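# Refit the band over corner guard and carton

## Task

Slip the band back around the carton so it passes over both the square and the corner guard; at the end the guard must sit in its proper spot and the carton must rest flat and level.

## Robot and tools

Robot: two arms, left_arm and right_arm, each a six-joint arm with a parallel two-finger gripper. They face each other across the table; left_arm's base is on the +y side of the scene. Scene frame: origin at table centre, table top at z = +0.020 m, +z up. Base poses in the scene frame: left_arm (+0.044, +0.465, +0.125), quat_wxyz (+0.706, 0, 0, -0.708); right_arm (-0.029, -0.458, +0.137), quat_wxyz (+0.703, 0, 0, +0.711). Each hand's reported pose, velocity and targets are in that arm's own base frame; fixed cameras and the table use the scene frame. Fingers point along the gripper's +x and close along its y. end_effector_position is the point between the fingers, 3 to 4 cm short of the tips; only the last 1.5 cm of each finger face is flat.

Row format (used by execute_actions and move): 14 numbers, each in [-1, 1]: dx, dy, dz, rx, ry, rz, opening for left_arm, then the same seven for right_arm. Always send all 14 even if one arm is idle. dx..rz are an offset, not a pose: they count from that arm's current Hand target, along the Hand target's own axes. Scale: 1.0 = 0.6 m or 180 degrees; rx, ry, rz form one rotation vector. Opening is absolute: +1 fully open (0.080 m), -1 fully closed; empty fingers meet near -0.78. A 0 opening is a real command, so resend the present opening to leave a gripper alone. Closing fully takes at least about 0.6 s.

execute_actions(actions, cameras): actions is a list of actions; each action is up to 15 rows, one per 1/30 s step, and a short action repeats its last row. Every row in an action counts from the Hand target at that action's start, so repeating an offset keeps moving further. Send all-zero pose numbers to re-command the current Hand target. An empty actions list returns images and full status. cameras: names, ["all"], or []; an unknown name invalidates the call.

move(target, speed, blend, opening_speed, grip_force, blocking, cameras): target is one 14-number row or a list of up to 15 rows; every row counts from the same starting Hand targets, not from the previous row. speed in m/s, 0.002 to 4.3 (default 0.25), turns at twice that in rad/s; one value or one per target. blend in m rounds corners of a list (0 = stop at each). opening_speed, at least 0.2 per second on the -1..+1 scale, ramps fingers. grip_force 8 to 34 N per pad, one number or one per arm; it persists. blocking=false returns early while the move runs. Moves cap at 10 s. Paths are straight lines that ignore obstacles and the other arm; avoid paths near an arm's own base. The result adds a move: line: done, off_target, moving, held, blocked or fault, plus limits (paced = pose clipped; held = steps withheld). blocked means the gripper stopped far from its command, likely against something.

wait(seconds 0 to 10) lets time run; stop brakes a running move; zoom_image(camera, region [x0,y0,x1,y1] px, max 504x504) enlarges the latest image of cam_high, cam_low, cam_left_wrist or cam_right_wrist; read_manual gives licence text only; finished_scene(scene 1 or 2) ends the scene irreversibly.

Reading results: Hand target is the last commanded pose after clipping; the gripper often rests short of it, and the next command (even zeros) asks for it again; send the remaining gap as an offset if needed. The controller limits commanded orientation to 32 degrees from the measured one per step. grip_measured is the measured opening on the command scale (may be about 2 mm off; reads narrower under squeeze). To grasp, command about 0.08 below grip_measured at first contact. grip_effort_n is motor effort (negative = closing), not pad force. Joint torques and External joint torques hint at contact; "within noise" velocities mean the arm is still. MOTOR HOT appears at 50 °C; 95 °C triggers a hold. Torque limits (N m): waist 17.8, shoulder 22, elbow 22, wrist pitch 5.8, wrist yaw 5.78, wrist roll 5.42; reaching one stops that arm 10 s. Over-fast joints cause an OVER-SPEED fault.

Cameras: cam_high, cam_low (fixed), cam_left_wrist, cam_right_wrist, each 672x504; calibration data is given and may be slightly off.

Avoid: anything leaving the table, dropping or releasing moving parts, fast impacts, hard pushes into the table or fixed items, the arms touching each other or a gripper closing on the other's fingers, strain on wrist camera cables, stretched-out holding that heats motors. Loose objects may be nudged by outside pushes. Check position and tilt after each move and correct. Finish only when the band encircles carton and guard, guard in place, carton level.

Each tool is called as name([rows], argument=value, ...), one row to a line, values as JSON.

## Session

execute_actions(actions=[], cameras=["all"])

Scene clock: 0.00 s.
left_arm: end_effector_position=(+0.2289, -0.1242, +0.2690) grip_measured=+1.000 grip_effort_n=n/a end_effector_quat_wxyz=(+0.907, +0.318, +0.230, +0.151) | right_arm: end_effector_position=(+0.2422, -0.1439, +0.1910) grip_measured=+1.000 grip_effort_n=n/a end_effector_quat_wxyz=(+0.660, -0.239, +0.667, +0.251)
Joint positions: left_arm=[-1.076 1.322 1.182 -1.328 -1.243 -0.71 0.08] | right_arm=[-0.537 1.637 1.565 -1.519 -0.003 -1.244 0.08]
Joint velocities: within noise
Joint torques (N m): no reading
External joint torques (N m): no reading
Motor temperatures (°C): left_arm=[25 29 30 29 28 34] | right_arm=[27 29 30 34 28 30]
Heat: left arm: hottest wrist roll 34 °C (+0.0 °C/min); right arm: hottest wrist pitch 34 °C (+0.0 °C/min).
Hand target: left_arm +0.2290, -0.1241, +0.2698; +0.908, +0.318, +0.228, +0.152 | right_arm +0.2422, -0.1438, +0.1912; +0.660, -0.239, +0.667, +0.251
Tool commands: left_gripper/opening=+1.0 right_gripper/opening=+1.0
camera_calibration:
cam_left_wrist: T_world_to_cam=[[0.165052, -0.74798, -0.642871, 0.0558152], [-0.763393, 0.315826, -0.563458, 0.39438], [0.624491, 0.583763, -0.518875, 0.150514], [0, 0, 0, 1]] pos_world=[0.19786, -0.170671, 0.336197]
cam_right_wrist: T_world_to_cam=[[0.621215, -0.781507, -0.0577846, -0.24248], [-0.71408, -0.594903, 0.369026, 0.0427363], [-0.322773, -0.187982, -0.927621, 0.304797], [0, 0, 0, 1]] pos_world=[0.279529, -0.106779, 0.252954]

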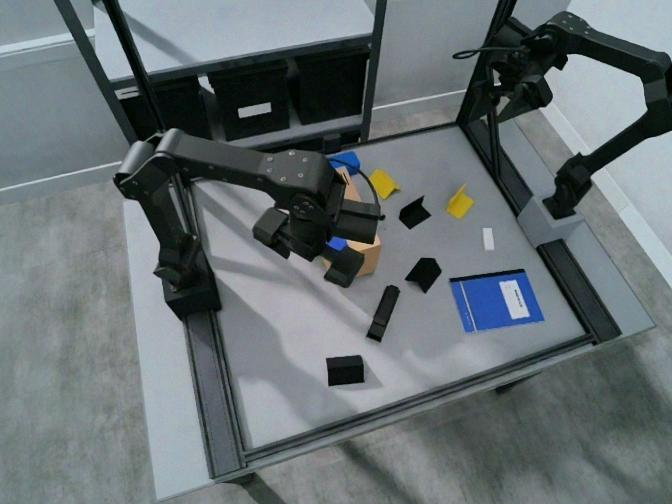

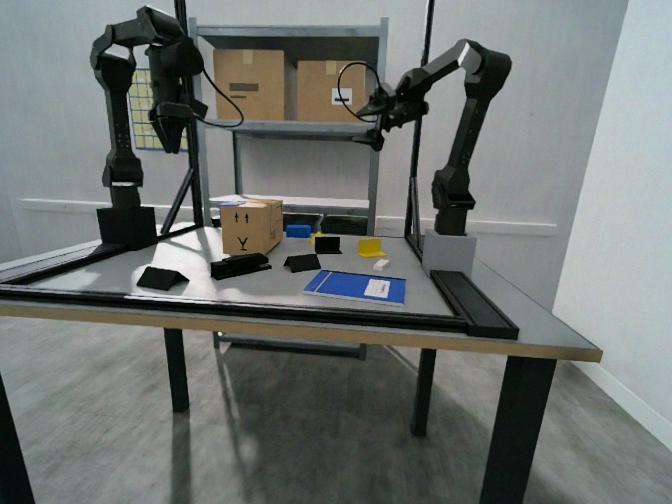

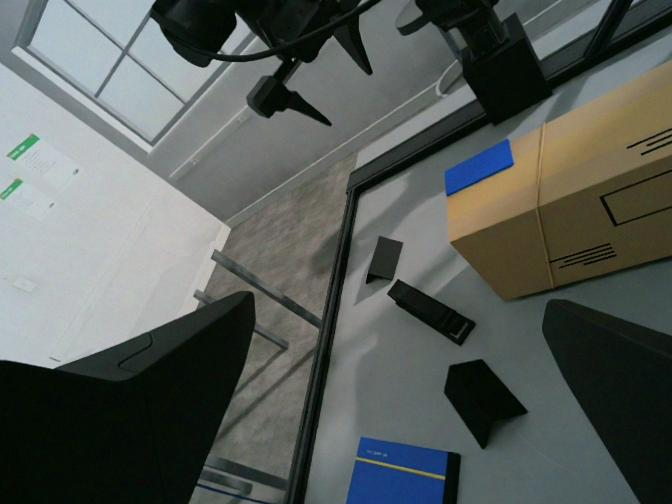

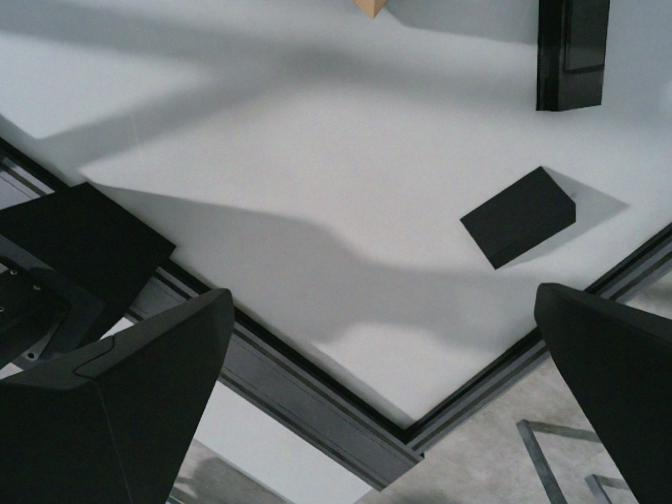

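zoom_image(camera="cam_left_wrist", region=[420, 40, 672, 310])

zoom_image(camera="cam_low", region=[190, 180, 310, 270])

zoom_image(camera="cam_high", region=[300, 140, 420, 290])

Scaled by 1.867 from the camera's 672x504 image, which has a finer 960x720 frame.

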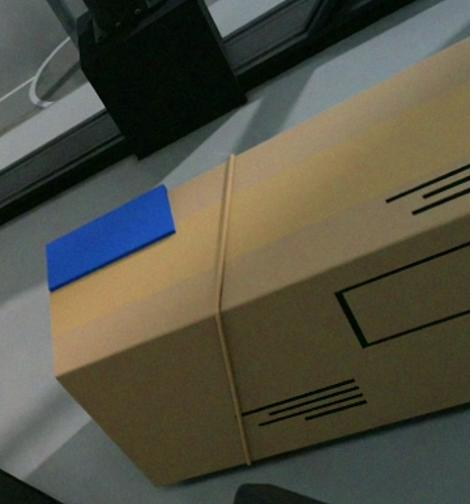

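Scaled by 4.200 from the camera's 672x504 image, which has a finer 960x720 frame.

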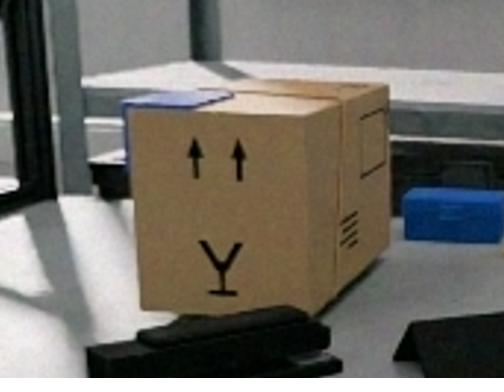

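Scaled by 3.360 from the camera's 672x504 image, which has a finer 960x720 frame.

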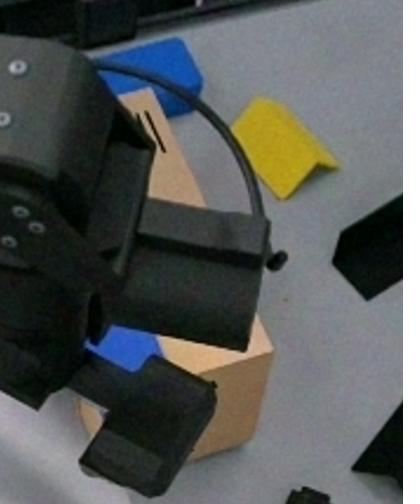

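move(target=[0,0,0,0,0,0,1, 0.085,0.2008,0.1345,0.2037,-0.3188,-0.1176,0.8], speed=0.25, cameras=["all"])

Scene clock: 5.13 s.
left_arm: end_effector_position=(+0.2289, -0.1242, +0.2690) grip_measured=+1.000 grip_effort_n=-0.7 end_effector_quat_wxyz=(+0.907, +0.318, +0.230, +0.151) | right_arm: end_effector_position=(+0.2251, +0.0006, +0.1440) grip_measured=+0.804 grip_effort_n=-15.6 end_effector_quat_wxyz=(+0.964, +0.003, +0.267, +0.003)
Joint positions: left_arm=[-1.076 1.322 1.182 -1.328 -1.243 -0.71 0.08] | right_arm=[-0.004 0.492 0.363 -0.412 -0.01 0.003 0.071]
Joint torques (N m): left_arm=[0.07 -3.93 5.56 0.12 -0.6 -0.06] | right_arm=[0 -0.68 5.53 1.39 0.03 0.21]
External joint torques (N m): left_arm=[0.06 0.01 -0.2 -0.32 0.01 -0.02] | right_arm=[0 -0.47 -1.51 -0.25 0.03 0.21]
Heat: left arm: hottest wrist roll 34 °C (+0.0 °C/min); right arm: hottest wrist pitch 34 °C (+0.0 °C/min).
Hand target: left_arm +0.2290, -0.1241, +0.2698; +0.908, +0.318, +0.228, +0.152 | right_arm +0.2245, +0.0009, +0.1421; +0.964, +0.006, +0.266, +0.002
Off the commanded pose: left_arm 0.001 m, 0 deg | right_arm 0.002 m, 0 deg.
move: done
camera_calibration:
cam_left_wrist: T_world_to_cam=[[0.165052, -0.74798, -0.642871, 0.0558152], [-0.763393, 0.315826, -0.563458, 0.39438], [0.624491, 0.583763, -0.518875, 0.150514], [0, 0, 0, 1]] pos_world=[0.19786, -0.170671, 0.336197]
cam_right_wrist: T_world_to_cam=[[0.0179956, -0.998198, -0.0572454, 0.0141873], [-0.792012, 0.0207131, -0.610154, 0.292013], [0.610241, 0.0563191, -0.790212, 0.0528719], [0, 0, 0, 1]] pos_world=[0.198758, 0.00513555, 0.220765]

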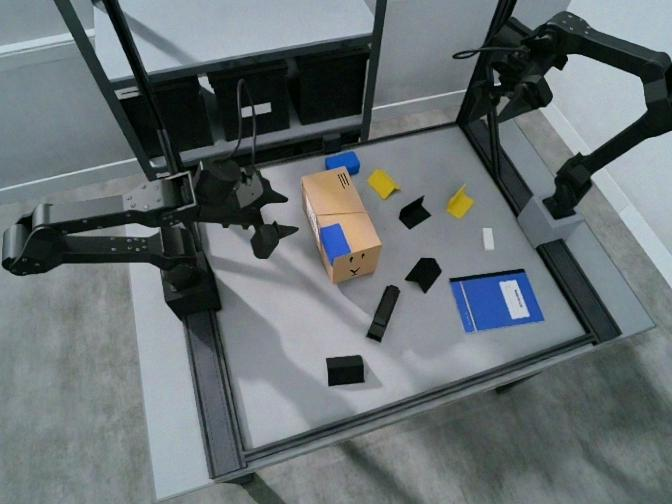

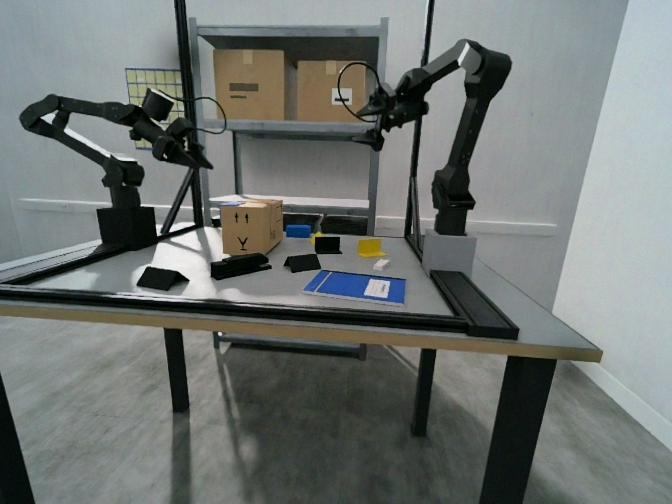

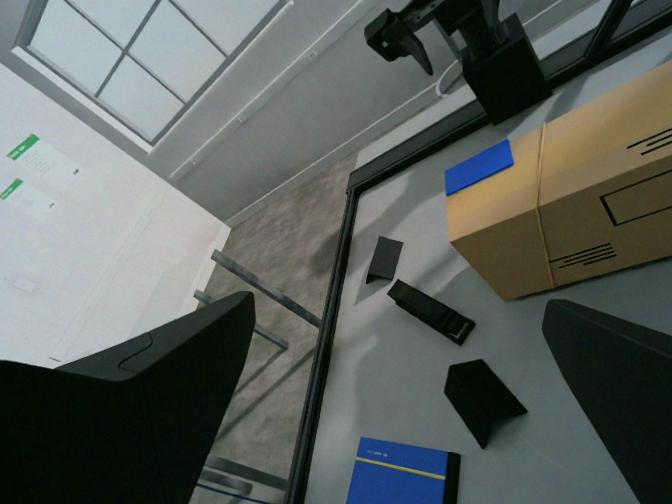

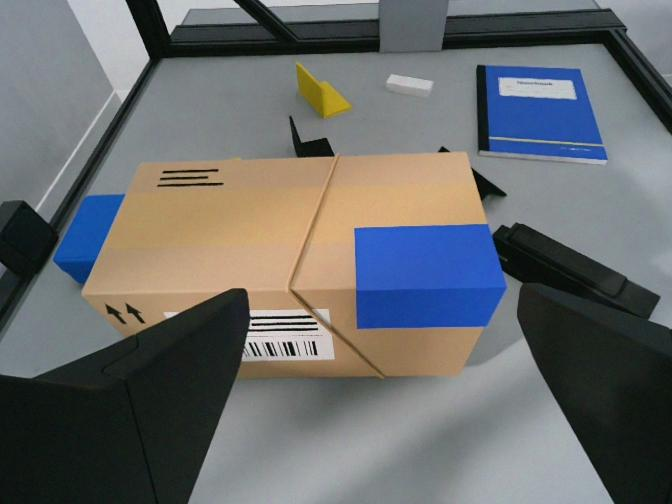

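zoom_image(camera="cam_right_wrist", region=[260, 140, 520, 390])

zoom_image(camera="cam_right_wrist", region=[60, 140, 320, 390])

Scaled by 1.938 from the camera's 672x504 image, which has a finer 960x720 frame.

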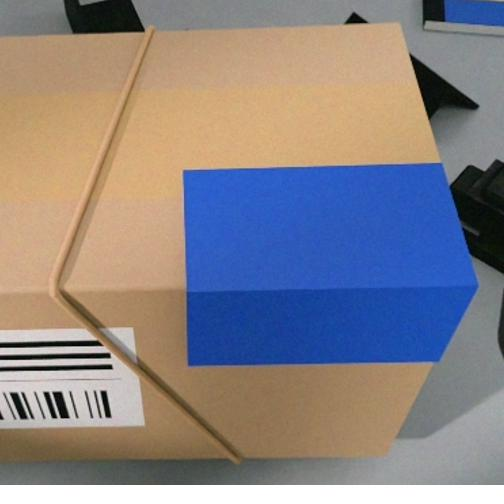

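Scaled by 1.938 from the camera's 672x504 image, which has a finer 960x720 frame.

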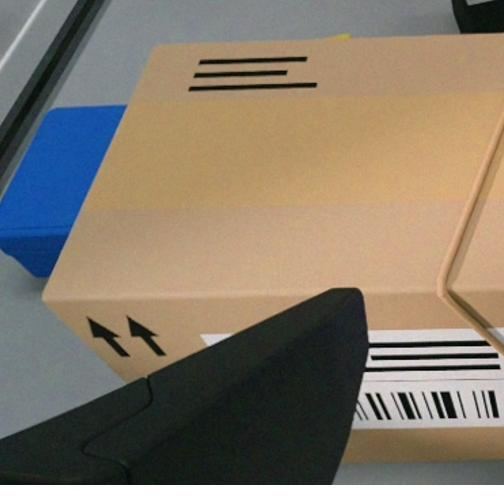

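move(target=[0,0,0,0,0,0,1, 0.31,0.0352,0.1325,0.0606,0.3271,-0.0344,-0.245], speed=0.2, cameras=["cam_right_wrist","cam_left_wrist"])

Scene clock: 9.53 s.
left_arm: end_effector_position=(+0.2289, -0.1242, +0.2690) grip_measured=+1.000 grip_effort_n=-1.2 end_effector_quat_wxyz=(+0.907, +0.318, +0.230, +0.151) | right_arm: end_effector_position=(+0.4233, +0.0227, +0.1189) grip_measured=-0.241 grip_effort_n=-15.6 end_effector_quat_wxyz=(+0.706, +0.074, +0.701, -0.067)
Joint positions: left_arm=[-1.076 1.322 1.182 -1.328 -1.243 -0.71 0.08] | right_arm=[0.05 2.177 2.002 -1.388 -0.009 0.251 0.024]
Joint torques (N m): left_arm=[0.16 -4 5.45 0.14 -0.59 -0.05] | right_arm=[-0.12 -9.02 6.1 0 -0.15 0.18]
External joint torques (N m): left_arm=[0.16 -0.1 -0.34 -0.31 0.03 -0.02] | right_arm=[-0.04 1.26 0.3 -0.35 -0.15 0.18]
Heat: left arm: hottest wrist roll 34 °C (+0.0 °C/min); right arm: hottest wrist pitch 35 °C (+6.3 °C/min).
Hand target: left_arm +0.2290, -0.1241, +0.2698; +0.908, +0.318, +0.228, +0.152 | right_arm +0.4249, +0.0224, +0.1151; +0.703, +0.078, +0.704, -0.069
Off the commanded pose: left_arm 0.001 m, 0 deg | right_arm 0.004 m, 1 deg.
move: done
camera_calibration:
cam_left_wrist: T_world_to_cam=[[0.165052, -0.74798, -0.642871, 0.0558152], [-0.763393, 0.315826, -0.563458, 0.39438], [0.624491, 0.583763, -0.518875, 0.150514], [0, 0, 0, 1]] pos_world=[0.19786, -0.170671, 0.336197]
cam_right_wrist: T_world_to_cam=[[-0.232509, -0.971362, -0.0489491, 0.135577], [-0.911353, 0.200016, 0.359763, 0.364306], [-0.33967, 0.128258, -0.931759, 0.328075], [0, 0, 0, 1]] pos_world=[0.474972, 0.0167488, 0.181259]
Images, in order (width x height): cam_left_wrist 672x504, cam_right_wrist 672x504.

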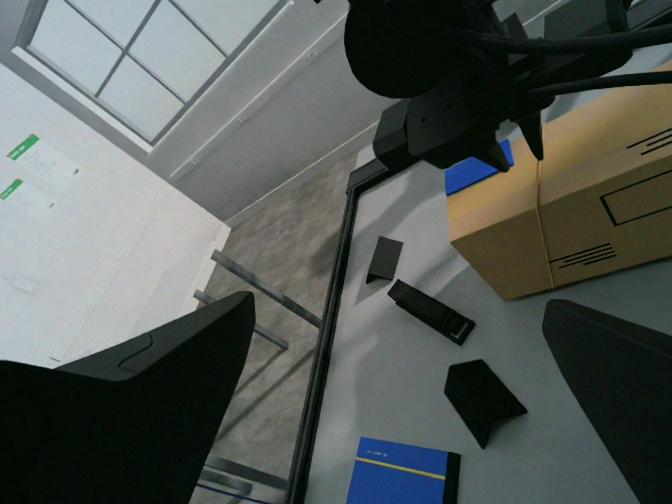

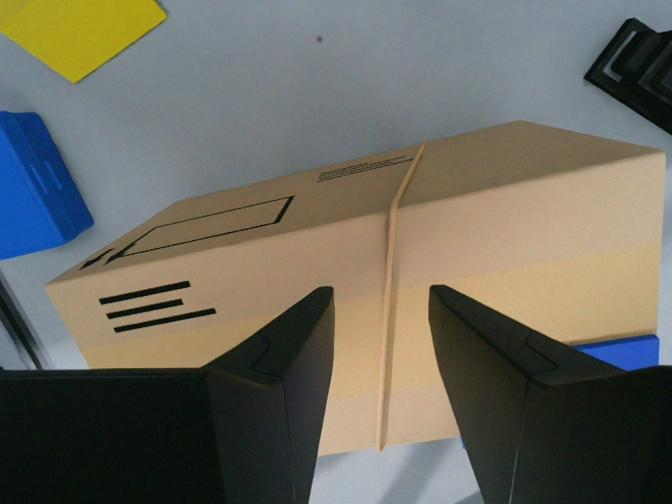

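move(target=[0,0,0,0,0,0,1, 0.0583,0,0,0,0,0,-0.245], speed=0.06, cameras=["cam_right_wrist"])

Scene clock: 11.23 s.
left_arm: end_effector_position=(+0.2289, -0.1242, +0.2690) grip_measured=+1.000 grip_effort_n=-0.7 end_effector_quat_wxyz=(+0.907, +0.318, +0.230, +0.151) | right_arm: end_effector_position=(+0.4263, +0.0228, +0.0874) grip_measured=-0.241 grip_effort_n=-15.6 end_effector_quat_wxyz=(+0.709, +0.075, +0.698, -0.067)
Joint positions: left_arm=[-1.076 1.322 1.182 -1.328 -1.243 -0.71 0.08] | right_arm=[0.05 2.18 1.883 -1.255 -0.009 0.252 0.024]
Joint torques (N m): left_arm=[-0.04 -3.97 5.38 0.18 -0.61 -0.02] | right_arm=[0 -9.35 4.58 0.28 -0.15 0.18]
External joint torques (N m): left_arm=[-0.06 -0.03 -0.45 -0.27 0.01 0.01] | right_arm=[0.01 0.9 -1.23 -0.1 -0.15 0.18]
Heat: left arm: hottest wrist roll 34 °C (+0.0 °C/min); right arm: hottest wrist pitch 35 °C (+5.3 °C/min).
Hand target: left_arm +0.2290, -0.1241, +0.2698; +0.908, +0.318, +0.228, +0.152 | right_arm +0.4250, +0.0229, +0.0802; +0.703, +0.078, +0.704, -0.069
Off the commanded pose: left_arm 0.001 m, 0 deg | right_arm 0.007 m, 1 deg.
move: done
camera_calibration:
cam_right_wrist: T_world_to_cam=[[-0.232742, -0.971167, -0.0516394, 0.135233], [-0.914594, 0.200512, 0.351159, 0.380481], [-0.33068, 0.128958, -0.934891, 0.296162], [0, 0, 0, 1]] pos_world=[0.477394, 0.0168504, 0.150253]
Images, in order (width x height): cam_right_wrist 672x504.

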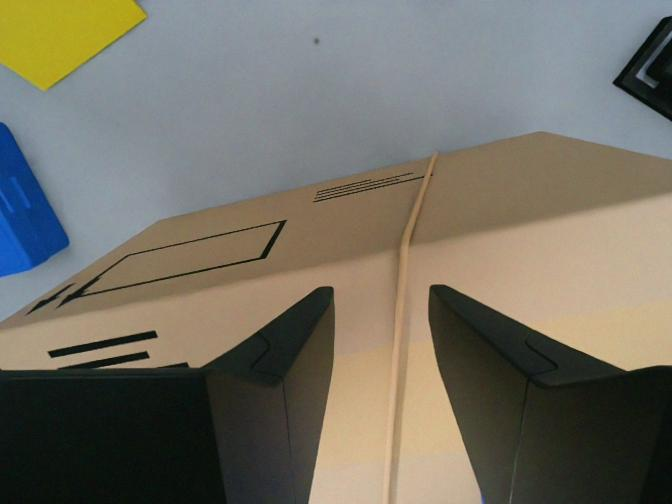

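move(target=[0,0,0,0,0,0,1, 0.025,0.003,0,0,0,0,-0.245], speed=0.04, cameras=["cam_right_wrist"])

move(target=[0,0,0,0,0,0,1, 0.008,0.0,0,0,0,0,-0.245], speed=0.03, cameras=["cam_right_wrist"])

Scene clock: 12.30 s.
left_arm: end_effector_position=(+0.2289, -0.1242, +0.2690) grip_measured=+1.000 grip_effort_n=-1.6 end_effector_quat_wxyz=(+0.907, +0.318, +0.230, +0.151) | right_arm: end_effector_position=(+0.4272, +0.0234, +0.0730) grip_measured=-0.241 grip_effort_n=-15.6 end_effector_quat_wxyz=(+0.710, +0.076, +0.697, -0.068)
Joint positions: left_arm=[-1.076 1.322 1.182 -1.328 -1.243 -0.71 0.08] | right_arm=[0.052 2.188 1.838 -1.201 -0.009 0.256 0.024]
Joint torques (N m): left_arm=[0.07 -4.07 5.5 0.11 -0.6 -0.05] | right_arm=[0.31 -9.26 4.43 0.28 -0.14 0.17]
External joint torques (N m): left_arm=[0.08 -0.16 -0.26 -0.33 0 -0.01] | right_arm=[0.38 1.03 -1.38 -0.12 -0.14 0.17]
Heat: left arm: hottest wrist roll 34 °C (+0.0 °C/min); right arm: hottest wrist pitch 35 °C (+4.9 °C/min).
Hand target: left_arm +0.2290, -0.1241, +0.2698; +0.908, +0.318, +0.228, +0.152 | right_arm +0.4254, +0.0248, +0.0653; +0.703, +0.078, +0.704, -0.069
Off the commanded pose: left_arm 0.001 m, 0 deg | right_arm 0.008 m, 1 deg.
move: done
camera_calibration:
cam_right_wrist: T_world_to_cam=[[-0.236012, -0.970344, -0.0522571, 0.136705], [-0.914548, 0.203619, 0.349488, 0.386306], [-0.328483, 0.130275, -0.935482, 0.282012], [0, 0, 0, 1]] pos_world=[0.478196, 0.017253, 0.135952]
Images, in order (width x height): cam_right_wrist 672x504.

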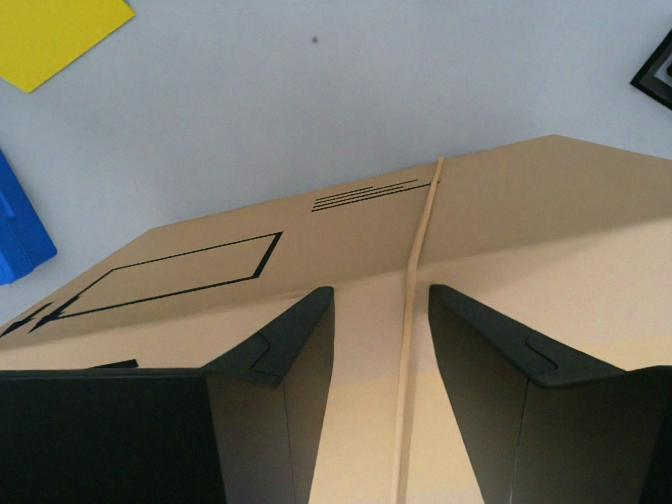

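Scene clock: 13.00 s.
left_arm: end_effector_position=(+0.2289, -0.1242, +0.2690) grip_measured=+1.000 grip_effort_n=-1.2 end_effector_quat_wxyz=(+0.907, +0.318, +0.230, +0.151) | right_arm: end_effector_position=(+0.4270, +0.0234, +0.0707) grip_measured=-0.241 grip_effort_n=-15.6 end_effector_quat_wxyz=(+0.710, +0.077, +0.697, -0.068)
Joint positions: left_arm=[-1.076 1.322 1.182 -1.328 -1.243 -0.71 0.08] | right_arm=[0.052 2.188 1.829 -1.192 -0.009 0.257 0.024]
Joint torques (N m): left_arm=[-0.04 -3.94 5.45 0.14 -0.64 -0.03] | right_arm=[0.24 -8.96 3.8 0.84 -0.14 0.15]
External joint torques (N m): left_arm=[-0.04 -0.09 -0.32 -0.31 -0.03 0] | right_arm=[0.18 1.46 -2.04 0.46 -0.13 0.15]
Heat: left arm: hottest wrist roll 34 °C (+0.0 °C/min); right arm: hottest wrist pitch 35 °C (+4.6 °C/min).
Hand target: left_arm +0.2290, -0.1241, +0.2698; +0.908, +0.318, +0.228, +0.152 | right_arm +0.4254, +0.0248, +0.0605; +0.703, +0.078, +0.704, -0.069
Off the commanded pose: left_arm 0.001 m, 0 deg | right_arm 0.010 m, 1 deg.
move: off_target (right_arm)
camera_calibration:
cam_right_wrist: T_world_to_cam=[[-0.237173, -0.970059, -0.0522813, 0.136995], [-0.914317, 0.204711, 0.349455, 0.386822], [-0.328289, 0.130683, -0.935493, 0.279709], [0, 0, 0, 1]] pos_world=[0.477994, 0.0171537, 0.133652]
Images, in order (width x height): cam_right_wrist 672x504.

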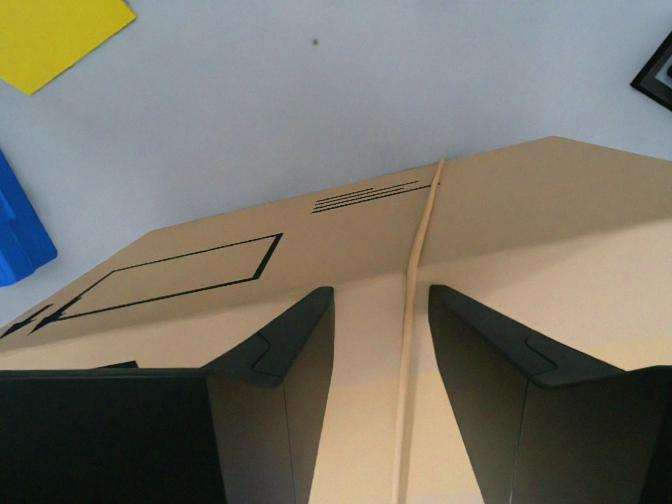

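move([
  [0,0,0,0,0,0,1, -0.015,0.0,0,0,0,0,-0.245],
  [0,0,0,0,0,0,1, -0.012,0.0,-0.013,0,0,0,-0.245],
  [0,0,0,0,0,0,1, 0.0,0.0,-0.013,0,0,0,-0.245],
], speed=0.04, cameras=["cam_right_wrist"])

Scene clock: 15.17 s.
left_arm: end_effector_position=(+0.2289, -0.1242, +0.2690) grip_measured=+1.000 grip_effort_n=-0.7 end_effector_quat_wxyz=(+0.907, +0.318, +0.230, +0.151) | right_arm: end_effector_position=(+0.4223, +0.0238, +0.0698) grip_measured=-0.241 grip_effort_n=-15.1 end_effector_quat_wxyz=(+0.712, +0.078, +0.694, -0.069)
Joint positions: left_arm=[-1.076 1.322 1.182 -1.328 -1.243 -0.71 0.08] | right_arm=[0.053 2.163 1.785 -1.166 -0.008 0.261 0.024]
Joint torques (N m): left_arm=[-0.08 -3.9 5.48 0.11 -0.61 -0.04] | right_arm=[0.48 -9.6 3.23 0.36 -0.17 0.18]
External joint torques (N m): left_arm=[-0.08 -0.02 -0.26 -0.33 -0.01 0] | right_arm=[0.39 0.37 -2.45 -0.01 -0.16 0.18]
Heat: left arm: hottest wrist roll 34 °C (+0.0 °C/min); right arm: hottest wrist pitch 35 °C (+4.0 °C/min).
Hand target: left_arm +0.2290, -0.1241, +0.2698; +0.908, +0.318, +0.228, +0.152 | right_arm +0.4177, +0.0264, +0.0604; +0.703, +0.078, +0.704, -0.069
Off the commanded pose: left_arm 0.001 m, 0 deg | right_arm 0.011 m, 1 deg.
move: off_target (right_arm)
camera_calibration:
cam_right_wrist: T_world_to_cam=[[-0.238628, -0.969635, -0.053515, 0.136967], [-0.916171, 0.206513, 0.343486, 0.383848], [-0.322005, 0.130994, -0.937632, 0.274697], [0, 0, 0, 1]] pos_world=[0.472809, 0.0175541, 0.133048]
Images, in order (width x height): cam_right_wrist 672x504.

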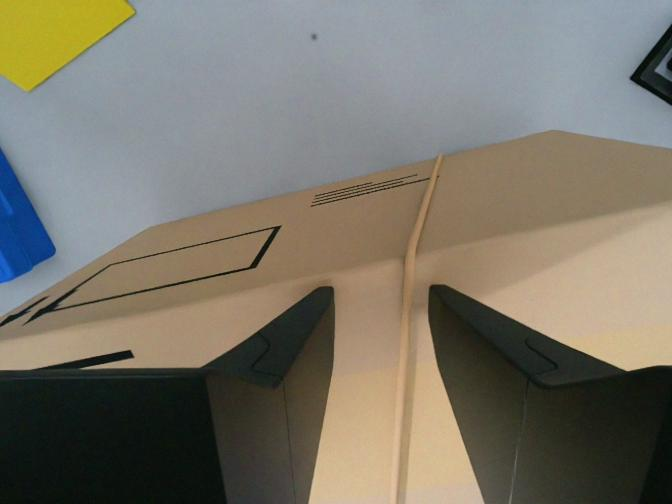

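move(target=[0,0,0,0,0,0,1, 0.007,0.0,0,0,0,0,-0.245], speed=0.03, cameras=["cam_right_wrist"])

Scene clock: 16.00 s.
left_arm: end_effector_position=(+0.2289, -0.1242, +0.2690) grip_measured=+1.000 grip_effort_n=-1.2 end_effector_quat_wxyz=(+0.907, +0.318, +0.230, +0.151) | right_arm: end_effector_position=(+0.4220, +0.0238, +0.0690) grip_measured=-0.241 grip_effort_n=-15.6 end_effector_quat_wxyz=(+0.714, +0.078, +0.693, -0.069)
Joint positions: left_arm=[-1.076 1.322 1.182 -1.328 -1.243 -0.71 0.08] | right_arm=[0.053 2.158 1.774 -1.155 -0.008 0.262 0.024]
Joint torques (N m): left_arm=[-0.09 -4.09 5.42 0.16 -0.59 0.01] | right_arm=[0.51 -8.42 3.19 0.58 -0.18 0.17]
External joint torques (N m): left_arm=[-0.08 -0.19 -0.36 -0.29 0.02 0.04] | right_arm=[0.57 1.58 -2.57 0.16 -0.18 0.17]
Heat: left arm: hottest wrist roll 34 °C (+0.0 °C/min); right arm: hottest wrist pitch 35 °C (+3.8 °C/min).
Hand target: left_arm +0.2290, -0.1241, +0.2698; +0.908, +0.318, +0.228, +0.152 | right_arm +0.4177, +0.0265, +0.0562; +0.703, +0.078, +0.704, -0.069
Off the commanded pose: left_arm 0.001 m, 0 deg | right_arm 0.014 m, 2 deg.
move: off_target (right_arm)
camera_calibration:
cam_right_wrist: T_world_to_cam=[[-0.239097, -0.969438, -0.0549792, 0.137139], [-0.917715, 0.207117, 0.338971, 0.384911], [-0.317224, 0.131502, -0.939189, 0.27202], [0, 0, 0, 1]] pos_world=[0.47232, 0.0174552, 0.132545]
Images, in order (width x height): cam_right_wrist 672x504.

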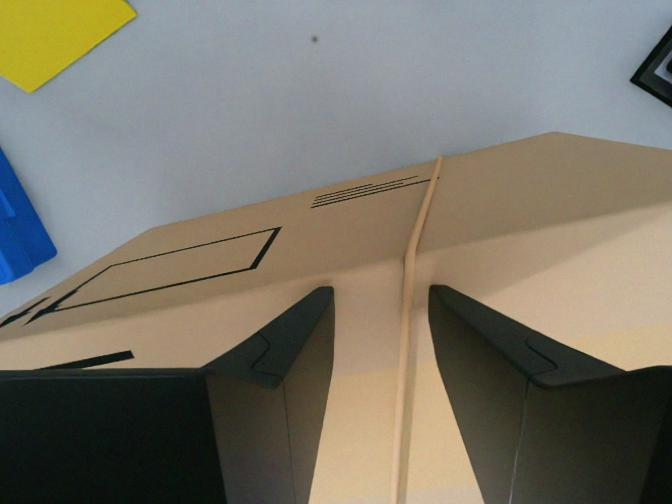

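move(target=[0,0,0,0,0,0,1, 0,0.0,0,0,0,0,-1], speed=0.03, opening_speed=0.6, cameras=["cam_right_wrist"])

Scene clock: 17.63 s.
left_arm: end_effector_position=(+0.2289, -0.1242, +0.2690) grip_measured=+1.000 grip_effort_n=-1.2 end_effector_quat_wxyz=(+0.907, +0.318, +0.230, +0.151) | right_arm: end_effector_position=(+0.4222, +0.0203, +0.0689) grip_measured=-0.771 grip_effort_n=-32.8 end_effector_quat_wxyz=(+0.715, +0.077, +0.691, -0.074)
Joint positions: left_arm=[-1.076 1.322 1.182 -1.328 -1.243 -0.71 0.08] | right_arm=[0.048 2.156 1.771 -1.152 0.001 0.262 0]
Joint torques (N m): left_arm=[0.06 -4.05 5.46 0.14 -0.6 -0.02] | right_arm=[0.89 -8.34 3.37 0.51 -0.48 0.15]
External joint torques (N m): left_arm=[0.04 -0.18 -0.31 -0.31 0 0.01] | right_arm=[0.97 1.67 -2.38 0.11 -0.5 0.16]
Heat: left arm: hottest wrist roll 34 °C (+0.0 °C/min); right arm: hottest wrist pitch 35 °C (+3.4 °C/min).
Hand target: left_arm +0.2290, -0.1241, +0.2698; +0.908, +0.318, +0.228, +0.152 | right_arm +0.4178, +0.0265, +0.0562; +0.703, +0.078, +0.704, -0.069
Off the commanded pose: left_arm 0.001 m, 0 deg | right_arm 0.015 m, 2 deg.
move: off_target (right_arm)
camera_calibration:
cam_right_wrist: T_world_to_cam=[[-0.244557, -0.968528, -0.0463198, 0.135417], [-0.917163, 0.215557, 0.335182, 0.385571], [-0.314648, 0.124454, -0.941014, 0.271639], [0, 0, 0, 1]] pos_world=[0.472219, 0.0142354, 0.132653]
Images, in order (width x height): cam_right_wrist 672x504.

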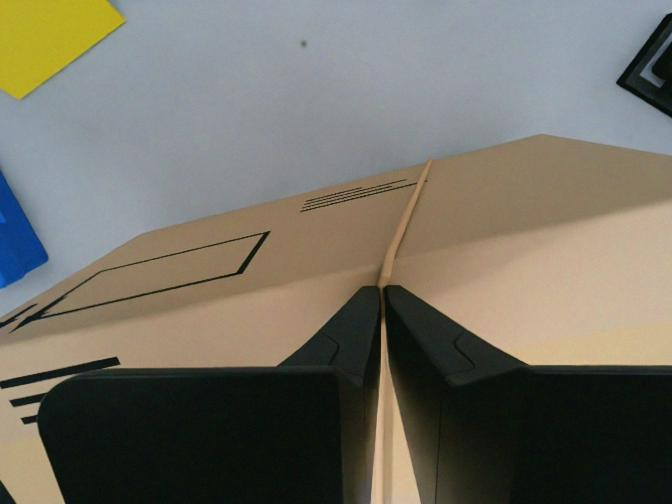

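move([
  [0,0,0,0,0,0,1, -0.058,-0.008,0,0,0,0,-1],
  [0,0,0,0,0,0,1, -0.058,-0.008,0.073,0,0,0,-1],
], speed=0.08, cameras=["cam_right_wrist","cam_left_wrist"])

Scene clock: 19.77 s.
left_arm: end_effector_position=(+0.2289, -0.1242, +0.2690) grip_measured=+1.000 grip_effort_n=-1.2 end_effector_quat_wxyz=(+0.907, +0.318, +0.230, +0.151) | right_arm: end_effector_position=(+0.4533, +0.0125, +0.0879) grip_measured=-0.772 grip_effort_n=-26.7 end_effector_quat_wxyz=(+0.694, +0.077, +0.712, -0.073)
Joint positions: left_arm=[-1.076 1.322 1.182 -1.328 -1.243 -0.71 0.08] | right_arm=[0.024 2.357 2.181 -1.418 -0.009 0.237 0]
Joint torques (N m): left_arm=[0.01 -3.93 5.52 0.12 -0.58 -0.05] | right_arm=[-0.24 -11.16 7.46 0.54 -0.14 -0.18]
External joint torques (N m): left_arm=[0.01 -0.01 -0.28 -0.33 0.04 -0.02] | right_arm=[-0.4 0.03 1.76 0.23 -0.12 -0.17]
Heat: left arm: hottest wrist roll 34 °C (+0.0 °C/min); right arm: hottest wrist pitch 35 °C (+3.0 °C/min).
Hand target: left_arm +0.2290, -0.1241, +0.2698; +0.908, +0.318, +0.228, +0.152 | right_arm +0.4596, +0.0123, +0.0909; +0.703, +0.078, +0.704, -0.069
Off the commanded pose: left_arm 0.001 m, 0 deg | right_arm 0.007 m, 1 deg.
move: done
camera_calibration:
cam_left_wrist: T_world_to_cam=[[0.165052, -0.74798, -0.642871, 0.0558152], [-0.763393, 0.315826, -0.563458, 0.39438], [0.624491, 0.583763, -0.518875, 0.150514], [0, 0, 0, 1]] pos_world=[0.19786, -0.170671, 0.336197]
cam_right_wrist: T_world_to_cam=[[-0.245787, -0.968472, -0.0406356, 0.136415], [-0.896904, 0.211324, 0.388464, 0.395738], [-0.36763, 0.131926, -0.920567, 0.322375], [0, 0, 0, 1]] pos_world=[0.506983, 0.00595529, 0.148581]
Images, in order (width x height): cam_left_wrist 672x504, cam_right_wrist 672x504.

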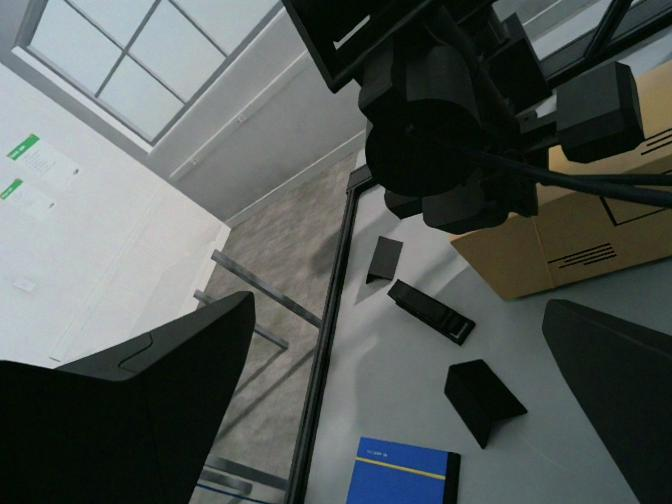

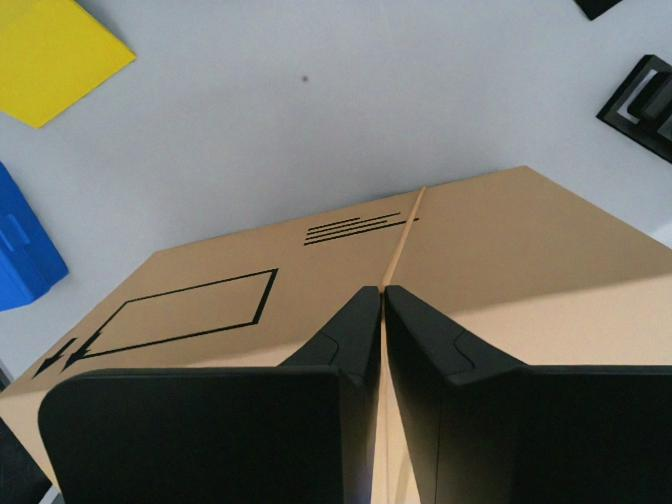

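move(target=[0,0,0,0,0,0,1, 0,-0.0412,0.0142,0,0,0,-1], speed=0.08, cameras=["cam_left_wrist","cam_right_wrist"])

Scene clock: 20.77 s.
left_arm: end_effector_position=(+0.2289, -0.1242, +0.2690) grip_measured=+1.000 grip_effort_n=-1.2 end_effector_quat_wxyz=(+0.907, +0.318, +0.230, +0.151) | right_arm: end_effector_position=(+0.4566, -0.0123, +0.0876) grip_measured=-0.772 grip_effort_n=-26.7 end_effector_quat_wxyz=(+0.694, +0.079, +0.712, -0.071)
Joint positions: left_arm=[-1.076 1.322 1.182 -1.328 -1.243 -0.71 0.08] | right_arm=[-0.031 2.378 2.215 -1.433 -0.012 0.181 0]
Joint torques (N m): left_arm=[-0.05 -4.03 5.64 0.15 -0.58 -0.04] | right_arm=[-0.14 -11.25 7.36 0.55 -0.04 -0.14]
External joint torques (N m): left_arm=[-0.04 -0.1 -0.14 -0.29 0.03 -0.01] | right_arm=[-0.14 0.07 1.63 0.23 -0.03 -0.13]
Heat: left arm: hottest wrist roll 34 °C (+0.0 °C/min); right arm: hottest wrist pitch 35 °C (+2.9 °C/min).
Hand target: left_arm +0.2290, -0.1241, +0.2698; +0.908, +0.318, +0.228, +0.152 | right_arm +0.4628, -0.0136, +0.0905; +0.703, +0.078, +0.704, -0.069
Off the commanded pose: left_arm 0.001 m, 0 deg | right_arm 0.007 m, 1 deg.
move: done
camera_calibration:
cam_left_wrist: T_world_to_cam=[[0.165052, -0.74798, -0.642871, 0.0558152], [-0.763393, 0.315826, -0.563458, 0.39438], [0.624491, 0.583763, -0.518875, 0.150514], [0, 0, 0, 1]] pos_world=[0.19786, -0.170671, 0.336197]
cam_right_wrist: T_world_to_cam=[[-0.245142, -0.968452, -0.0447809, 0.113273], [-0.89687, 0.208999, 0.389799, 0.403747], [-0.368142, 0.135719, -0.919811, 0.32679], [0, 0, 0, 1]] pos_world=[0.510182, -0.0190346, 0.148278]
Images, in order (width x height): cam_left_wrist 672x504, cam_right_wrist 672x504.

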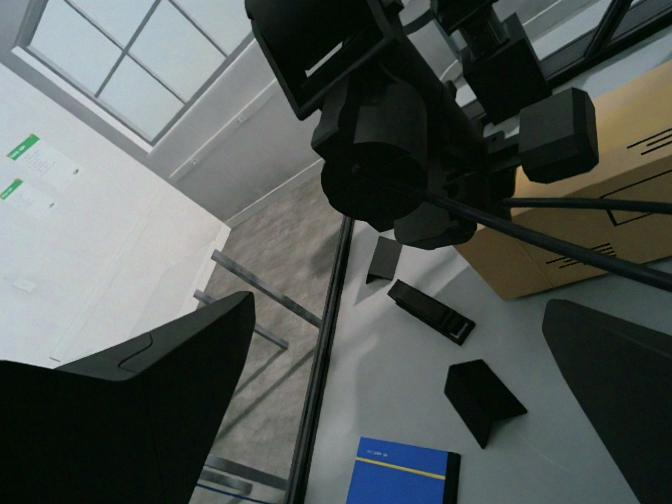

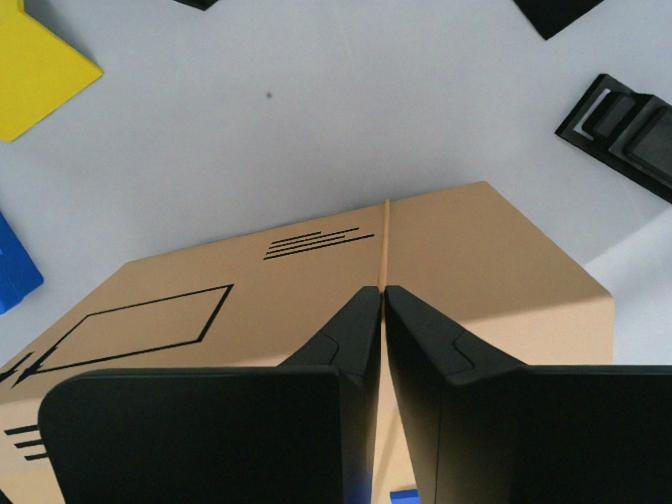

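move(target=[0,0,0,0,0,0,1, 0,-0.015,0.0032,0,0,0,-1], speed=0.08, cameras=["cam_right_wrist"])

Scene clock: 22.00 s.
left_arm: end_effector_position=(+0.2289, -0.1242, +0.2690) grip_measured=+1.000 grip_effort_n=-1.2 end_effector_quat_wxyz=(+0.907, +0.318, +0.230, +0.151) | right_arm: end_effector_position=(+0.4567, -0.0203, +0.0875) grip_measured=-0.772 grip_effort_n=-26.3 end_effector_quat_wxyz=(+0.694, +0.078, +0.712, -0.070)
Joint positions: left_arm=[-1.076 1.322 1.182 -1.328 -1.243 -0.71 0.08] | right_arm=[-0.049 2.38 2.22 -1.435 -0.013 0.161 0]
Joint torques (N m): left_arm=[-0.12 -3.99 5.42 0.15 -0.58 -0.01] | right_arm=[-0.29 -11.32 7.41 0.56 -0.02 -0.18]
External joint torques (N m): left_arm=[-0.1 -0.12 -0.37 -0.31 0.03 0.02] | right_arm=[-0.28 -0.01 1.73 0.27 -0.01 -0.17]
Heat: left arm: hottest wrist roll 34 °C (+0.0 °C/min); right arm: hottest wrist pitch 35 °C (+2.7 °C/min).
Hand target: left_arm +0.2290, -0.1241, +0.2698; +0.908, +0.318, +0.228, +0.152 | right_arm +0.4628, -0.0229, +0.0904; +0.703, +0.078, +0.704, -0.069
Off the commanded pose: left_arm 0.001 m, 0 deg | right_arm 0.007 m, 1 deg.
move: done
camera_calibration:
cam_right_wrist: T_world_to_cam=[[-0.243404, -0.968836, -0.045952, 0.104824], [-0.897186, 0.206896, 0.390195, 0.405594], [-0.368528, 0.136202, -0.919585, 0.327996], [0, 0, 0, 1]] pos_world=[0.510283, -0.0270328, 0.148176]
Images, in order (width x height): cam_right_wrist 672x504.

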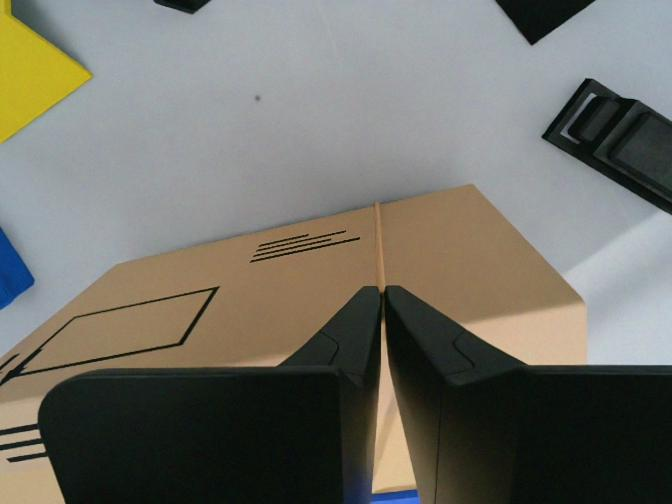

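move([
  [0,0,0,0,0,0,1, 0,-0.0093,-0.0304,0,0,0,-1],
  [0,0,0,0,0,0,1, 0.025,-0.0093,-0.0304,0,0,0,-1],
], speed=0.06, cameras=["cam_right_wrist"])

Scene clock: 23.93 s.
left_arm: end_effector_position=(+0.2289, -0.1242, +0.2690) grip_measured=+1.000 grip_effort_n=-1.2 end_effector_quat_wxyz=(+0.907, +0.318, +0.230, +0.151) | right_arm: end_effector_position=(+0.4418, -0.0220, +0.0711) grip_measured=-0.772 grip_effort_n=-26.3 end_effector_quat_wxyz=(+0.695, +0.078, +0.711, -0.070)
Joint positions: left_arm=[-1.076 1.322 1.182 -1.328 -1.243 -0.71 0.08] | right_arm=[-0.054 2.296 2.009 -1.305 -0.013 0.155 0]
Joint torques (N m): left_arm=[-0.04 -3.91 5.47 0.17 -0.6 -0.01] | right_arm=[-0.35 -12.91 4.81 0.82 -0.01 -0.17]
External joint torques (N m): left_arm=[0 -0.02 -0.32 -0.28 0.01 0.02] | right_arm=[-0.35 -2.09 -0.9 0.5 0 -0.17]
Heat: left arm: hottest wrist roll 34 °C (+0.0 °C/min); right arm: hottest wrist pitch 35 °C (+2.5 °C/min).
Hand target: left_arm +0.2290, -0.1241, +0.2698; +0.908, +0.318, +0.228, +0.152 | right_arm +0.4438, -0.0244, +0.0754; +0.703, +0.078, +0.704, -0.069
Off the commanded pose: left_arm 0.001 m, 0 deg | right_arm 0.005 m, 1 deg.
move: done
camera_calibration:
cam_right_wrist: T_world_to_cam=[[-0.242491, -0.969024, -0.0468004, 0.0985339], [-0.898738, 0.206213, 0.38697, 0.399973], [-0.365333, 0.135898, -0.920904, 0.306373], [0, 0, 0, 1]] pos_world=[0.495293, -0.0286334, 0.131974]
Images, in order (width x height): cam_right_wrist 672x504.

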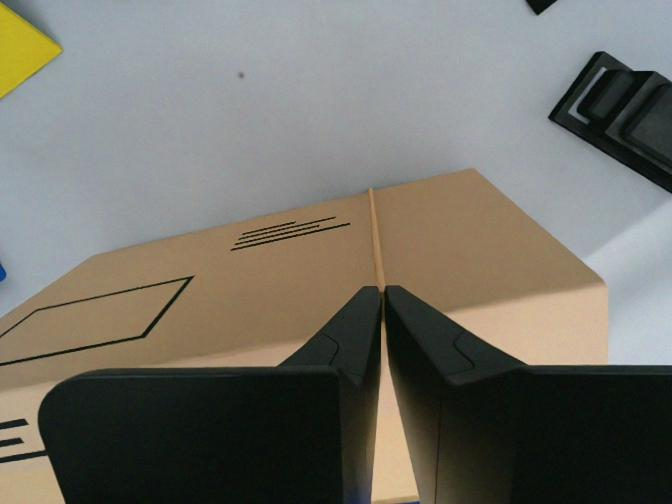

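move([
  [0,0,0,0,0,0,1, -0.005,-0.004,-0.0179,0,0,0,-1],
], speed=0.06, cameras=["cam_right_wrist"])

Scene clock: 25.07 s.
left_arm: end_effector_position=(+0.2289, -0.1242, +0.2690) grip_measured=+1.000 grip_effort_n=-1.2 end_effector_quat_wxyz=(+0.907, +0.318, +0.230, +0.151) | right_arm: end_effector_position=(+0.4335, -0.0218, +0.0731) grip_measured=-0.772 grip_effort_n=-26.7 end_effector_quat_wxyz=(+0.698, +0.078, +0.708, -0.069)
Joint positions: left_arm=[-1.076 1.322 1.182 -1.328 -1.243 -0.71 0.08] | right_arm=[-0.055 2.248 1.936 -1.273 -0.013 0.154 0]
Joint torques (N m): left_arm=[-0.04 -3.9 5.38 0.17 -0.57 -0.06] | right_arm=[-0.42 -13 4.38 0.27 0 -0.17]
External joint torques (N m): left_arm=[-0.04 -0.04 -0.36 -0.28 0.04 -0.03] | right_arm=[-0.51 -2.52 -1.31 -0.05 0.02 -0.17]
Motor temperatures (°C): left_arm=[25 30 33 29 29 34] | right_arm=[27 34 33 35 28 30]
Heat: left arm: hottest wrist roll 34 °C (+0.0 °C/min); right arm: hottest wrist pitch 35 °C (+2.4 °C/min).
Hand target: left_arm +0.2290, -0.1241, +0.2698; +0.908, +0.318, +0.228, +0.152 | right_arm +0.4327, -0.0245, +0.0784; +0.703, +0.078, +0.704, -0.069
Off the commanded pose: left_arm 0.001 m, 0 deg | right_arm 0.006 m, 1 deg.
move: done
camera_calibration:
cam_right_wrist: T_world_to_cam=[[-0.241322, -0.969221, -0.0487316, 0.0963956], [-0.901972, 0.205484, 0.379768, 0.393635], [-0.358065, 0.135601, -0.923797, 0.302188], [0, 0, 0, 1]] pos_world=[0.486513, -0.028434, 0.134368]
Images, in order (width x height): cam_right_wrist 672x504.

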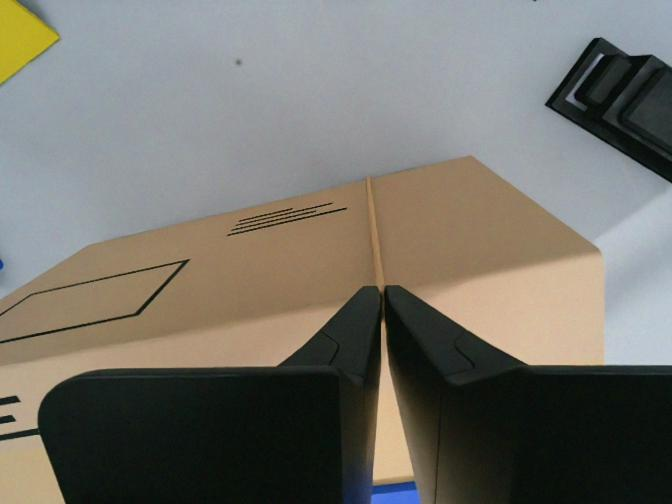

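move([
  [0,0,0,0,0,0,1, 0.006,0,-0.003,0,0,0,-1],
  [0,0,0,0,0,0,1, 0.006,0,-0.003,0,0,0,-0.35],
], speed=0.04, opening_speed=0.6, cameras=["cam_right_wrist"])

Scene clock: 27.17 s.
left_arm: end_effector_position=(+0.2289, -0.1242, +0.2690) grip_measured=+1.000 grip_effort_n=-1.2 end_effector_quat_wxyz=(+0.907, +0.318, +0.230, +0.151) | right_arm: end_effector_position=(+0.4329, -0.0220, +0.0727) grip_measured=-0.355 grip_effort_n=19.8 end_effector_quat_wxyz=(+0.702, +0.079, +0.705, -0.069)
Joint positions: left_arm=[-1.076 1.322 1.182 -1.328 -1.243 -0.71 0.08] | right_arm=[-0.056 2.235 1.914 -1.253 -0.014 0.154 0.019]
Joint torques (N m): left_arm=[0 -3.93 5.38 0.15 -0.63 -0.04] | right_arm=[-0.32 -12.35 4.2 0.18 0.03 -0.15]
External joint torques (N m): left_arm=[0 -0.03 -0.41 -0.31 -0.02 -0.01] | right_arm=[-0.47 -1.94 -1.46 -0.14 0.05 -0.15]
Heat: left arm: hottest elbow 34 °C (+8.8 °C/min); right arm: hottest shoulder 35 °C (+13.3 °C/min).
Hand target: left_arm +0.2290, -0.1241, +0.2698; +0.908, +0.318, +0.228, +0.152 | right_arm +0.4311, -0.0241, +0.0748; +0.703, +0.078, +0.704, -0.069
Off the commanded pose: left_arm 0.001 m, 0 deg | right_arm 0.004 m, 0 deg.
move: done
camera_calibration:
cam_right_wrist: T_world_to_cam=[[-0.241562, -0.96902, -0.0514652, 0.0963891], [-0.905695, 0.206101, 0.370457, 0.395567], [-0.348373, 0.1361, -0.927423, 0.297643], [0, 0, 0, 1]] pos_world=[0.485237, -0.0286329, 0.134461]
Images, in order (width x height): cam_right_wrist 672x504.

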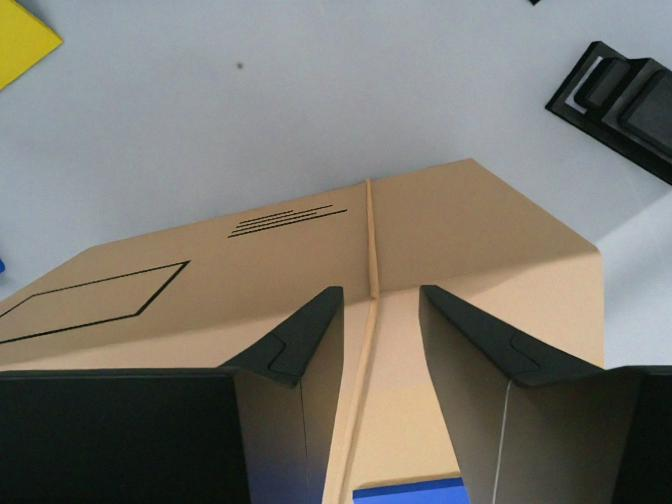

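move([
  [0,0,0,0,0,0,1, -0.10,0,0,0,0,0,-0.35],
  [0,0,0,0,0,0,1, -0.10,0.0695,-0.185,0,0,0,-0.245],
], speed=0.12, cameras=["cam_left_wrist","cam_right_wrist"])

Scene clock: 30.77 s.
left_arm: end_effector_position=(+0.2289, -0.1242, +0.2690) grip_measured=+1.000 grip_effort_n=-0.7 end_effector_quat_wxyz=(+0.907, +0.318, +0.230, +0.151) | right_arm: end_effector_position=(+0.3328, +0.0389, +0.1336) grip_measured=-0.249 grip_effort_n=18.8 end_effector_quat_wxyz=(+0.700, +0.076, +0.706, -0.068)
Joint positions: left_arm=[-1.076 1.322 1.182 -1.328 -1.243 -0.71 0.08] | right_arm=[0.11 1.816 1.545 -1.306 -0.013 0.314 0.024]
Joint torques (N m): left_arm=[-0.04 -4.12 5.43 0.14 -0.58 -0.04] | right_arm=[0.14 -9.42 4.42 0.26 0.01 0.17]
External joint torques (N m): left_arm=[-0.02 -0.26 -0.32 -0.32 0.02 0] | right_arm=[0.18 -1.78 -1.29 -0.05 0 0.17]
Heat: left arm: hottest elbow 34 °C (+7.8 °C/min); right arm: hottest shoulder 36 °C (+13.7 °C/min).
Hand target: left_arm +0.2290, -0.1241, +0.2698; +0.908, +0.318, +0.228, +0.152 | right_arm +0.3311, +0.0390, +0.1355; +0.703, +0.078, +0.704, -0.069
Off the commanded pose: left_arm 0.001 m, 0 deg | right_arm 0.003 m, 1 deg.
move: done
camera_calibration:
cam_left_wrist: T_world_to_cam=[[0.165052, -0.74798, -0.642871, 0.0558152], [-0.763393, 0.315826, -0.563458, 0.39438], [0.624491, 0.583763, -0.518875, 0.150514], [0, 0, 0, 1]] pos_world=[0.19786, -0.170671, 0.336197]
cam_right_wrist: T_world_to_cam=[[-0.236627, -0.970381, -0.0486606, 0.132295], [-0.90496, 0.201892, 0.374548, 0.269127], [-0.35363, 0.132664, -0.92593, 0.31269], [0, 0, 0, 1]] pos_world=[0.385431, 0.0325594, 0.195166]
Images, in order (width x height): cam_left_wrist 672x504, cam_right_wrist 672x504.

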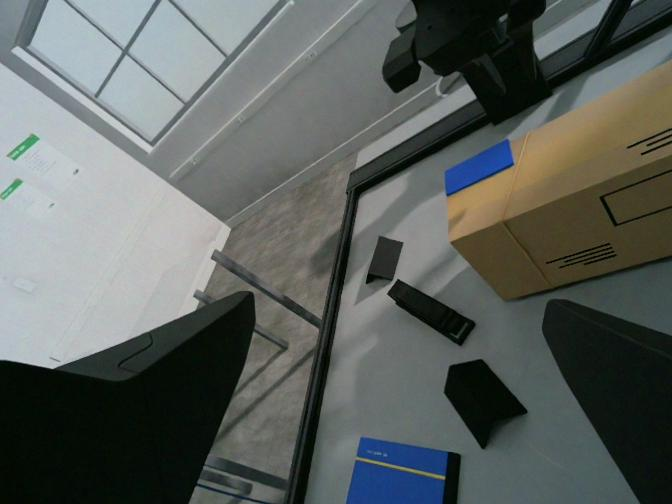

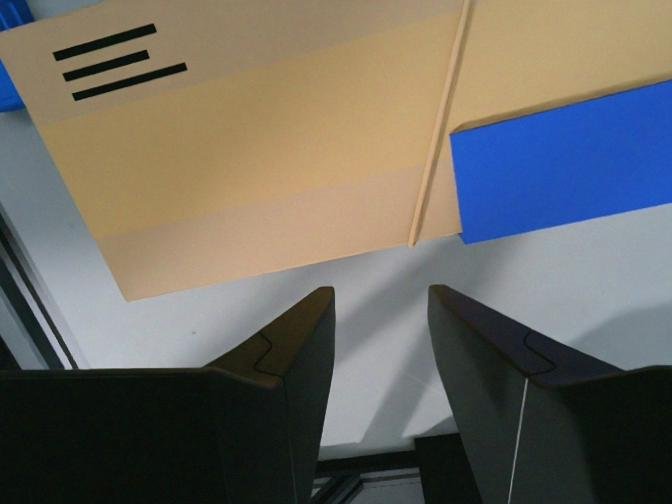

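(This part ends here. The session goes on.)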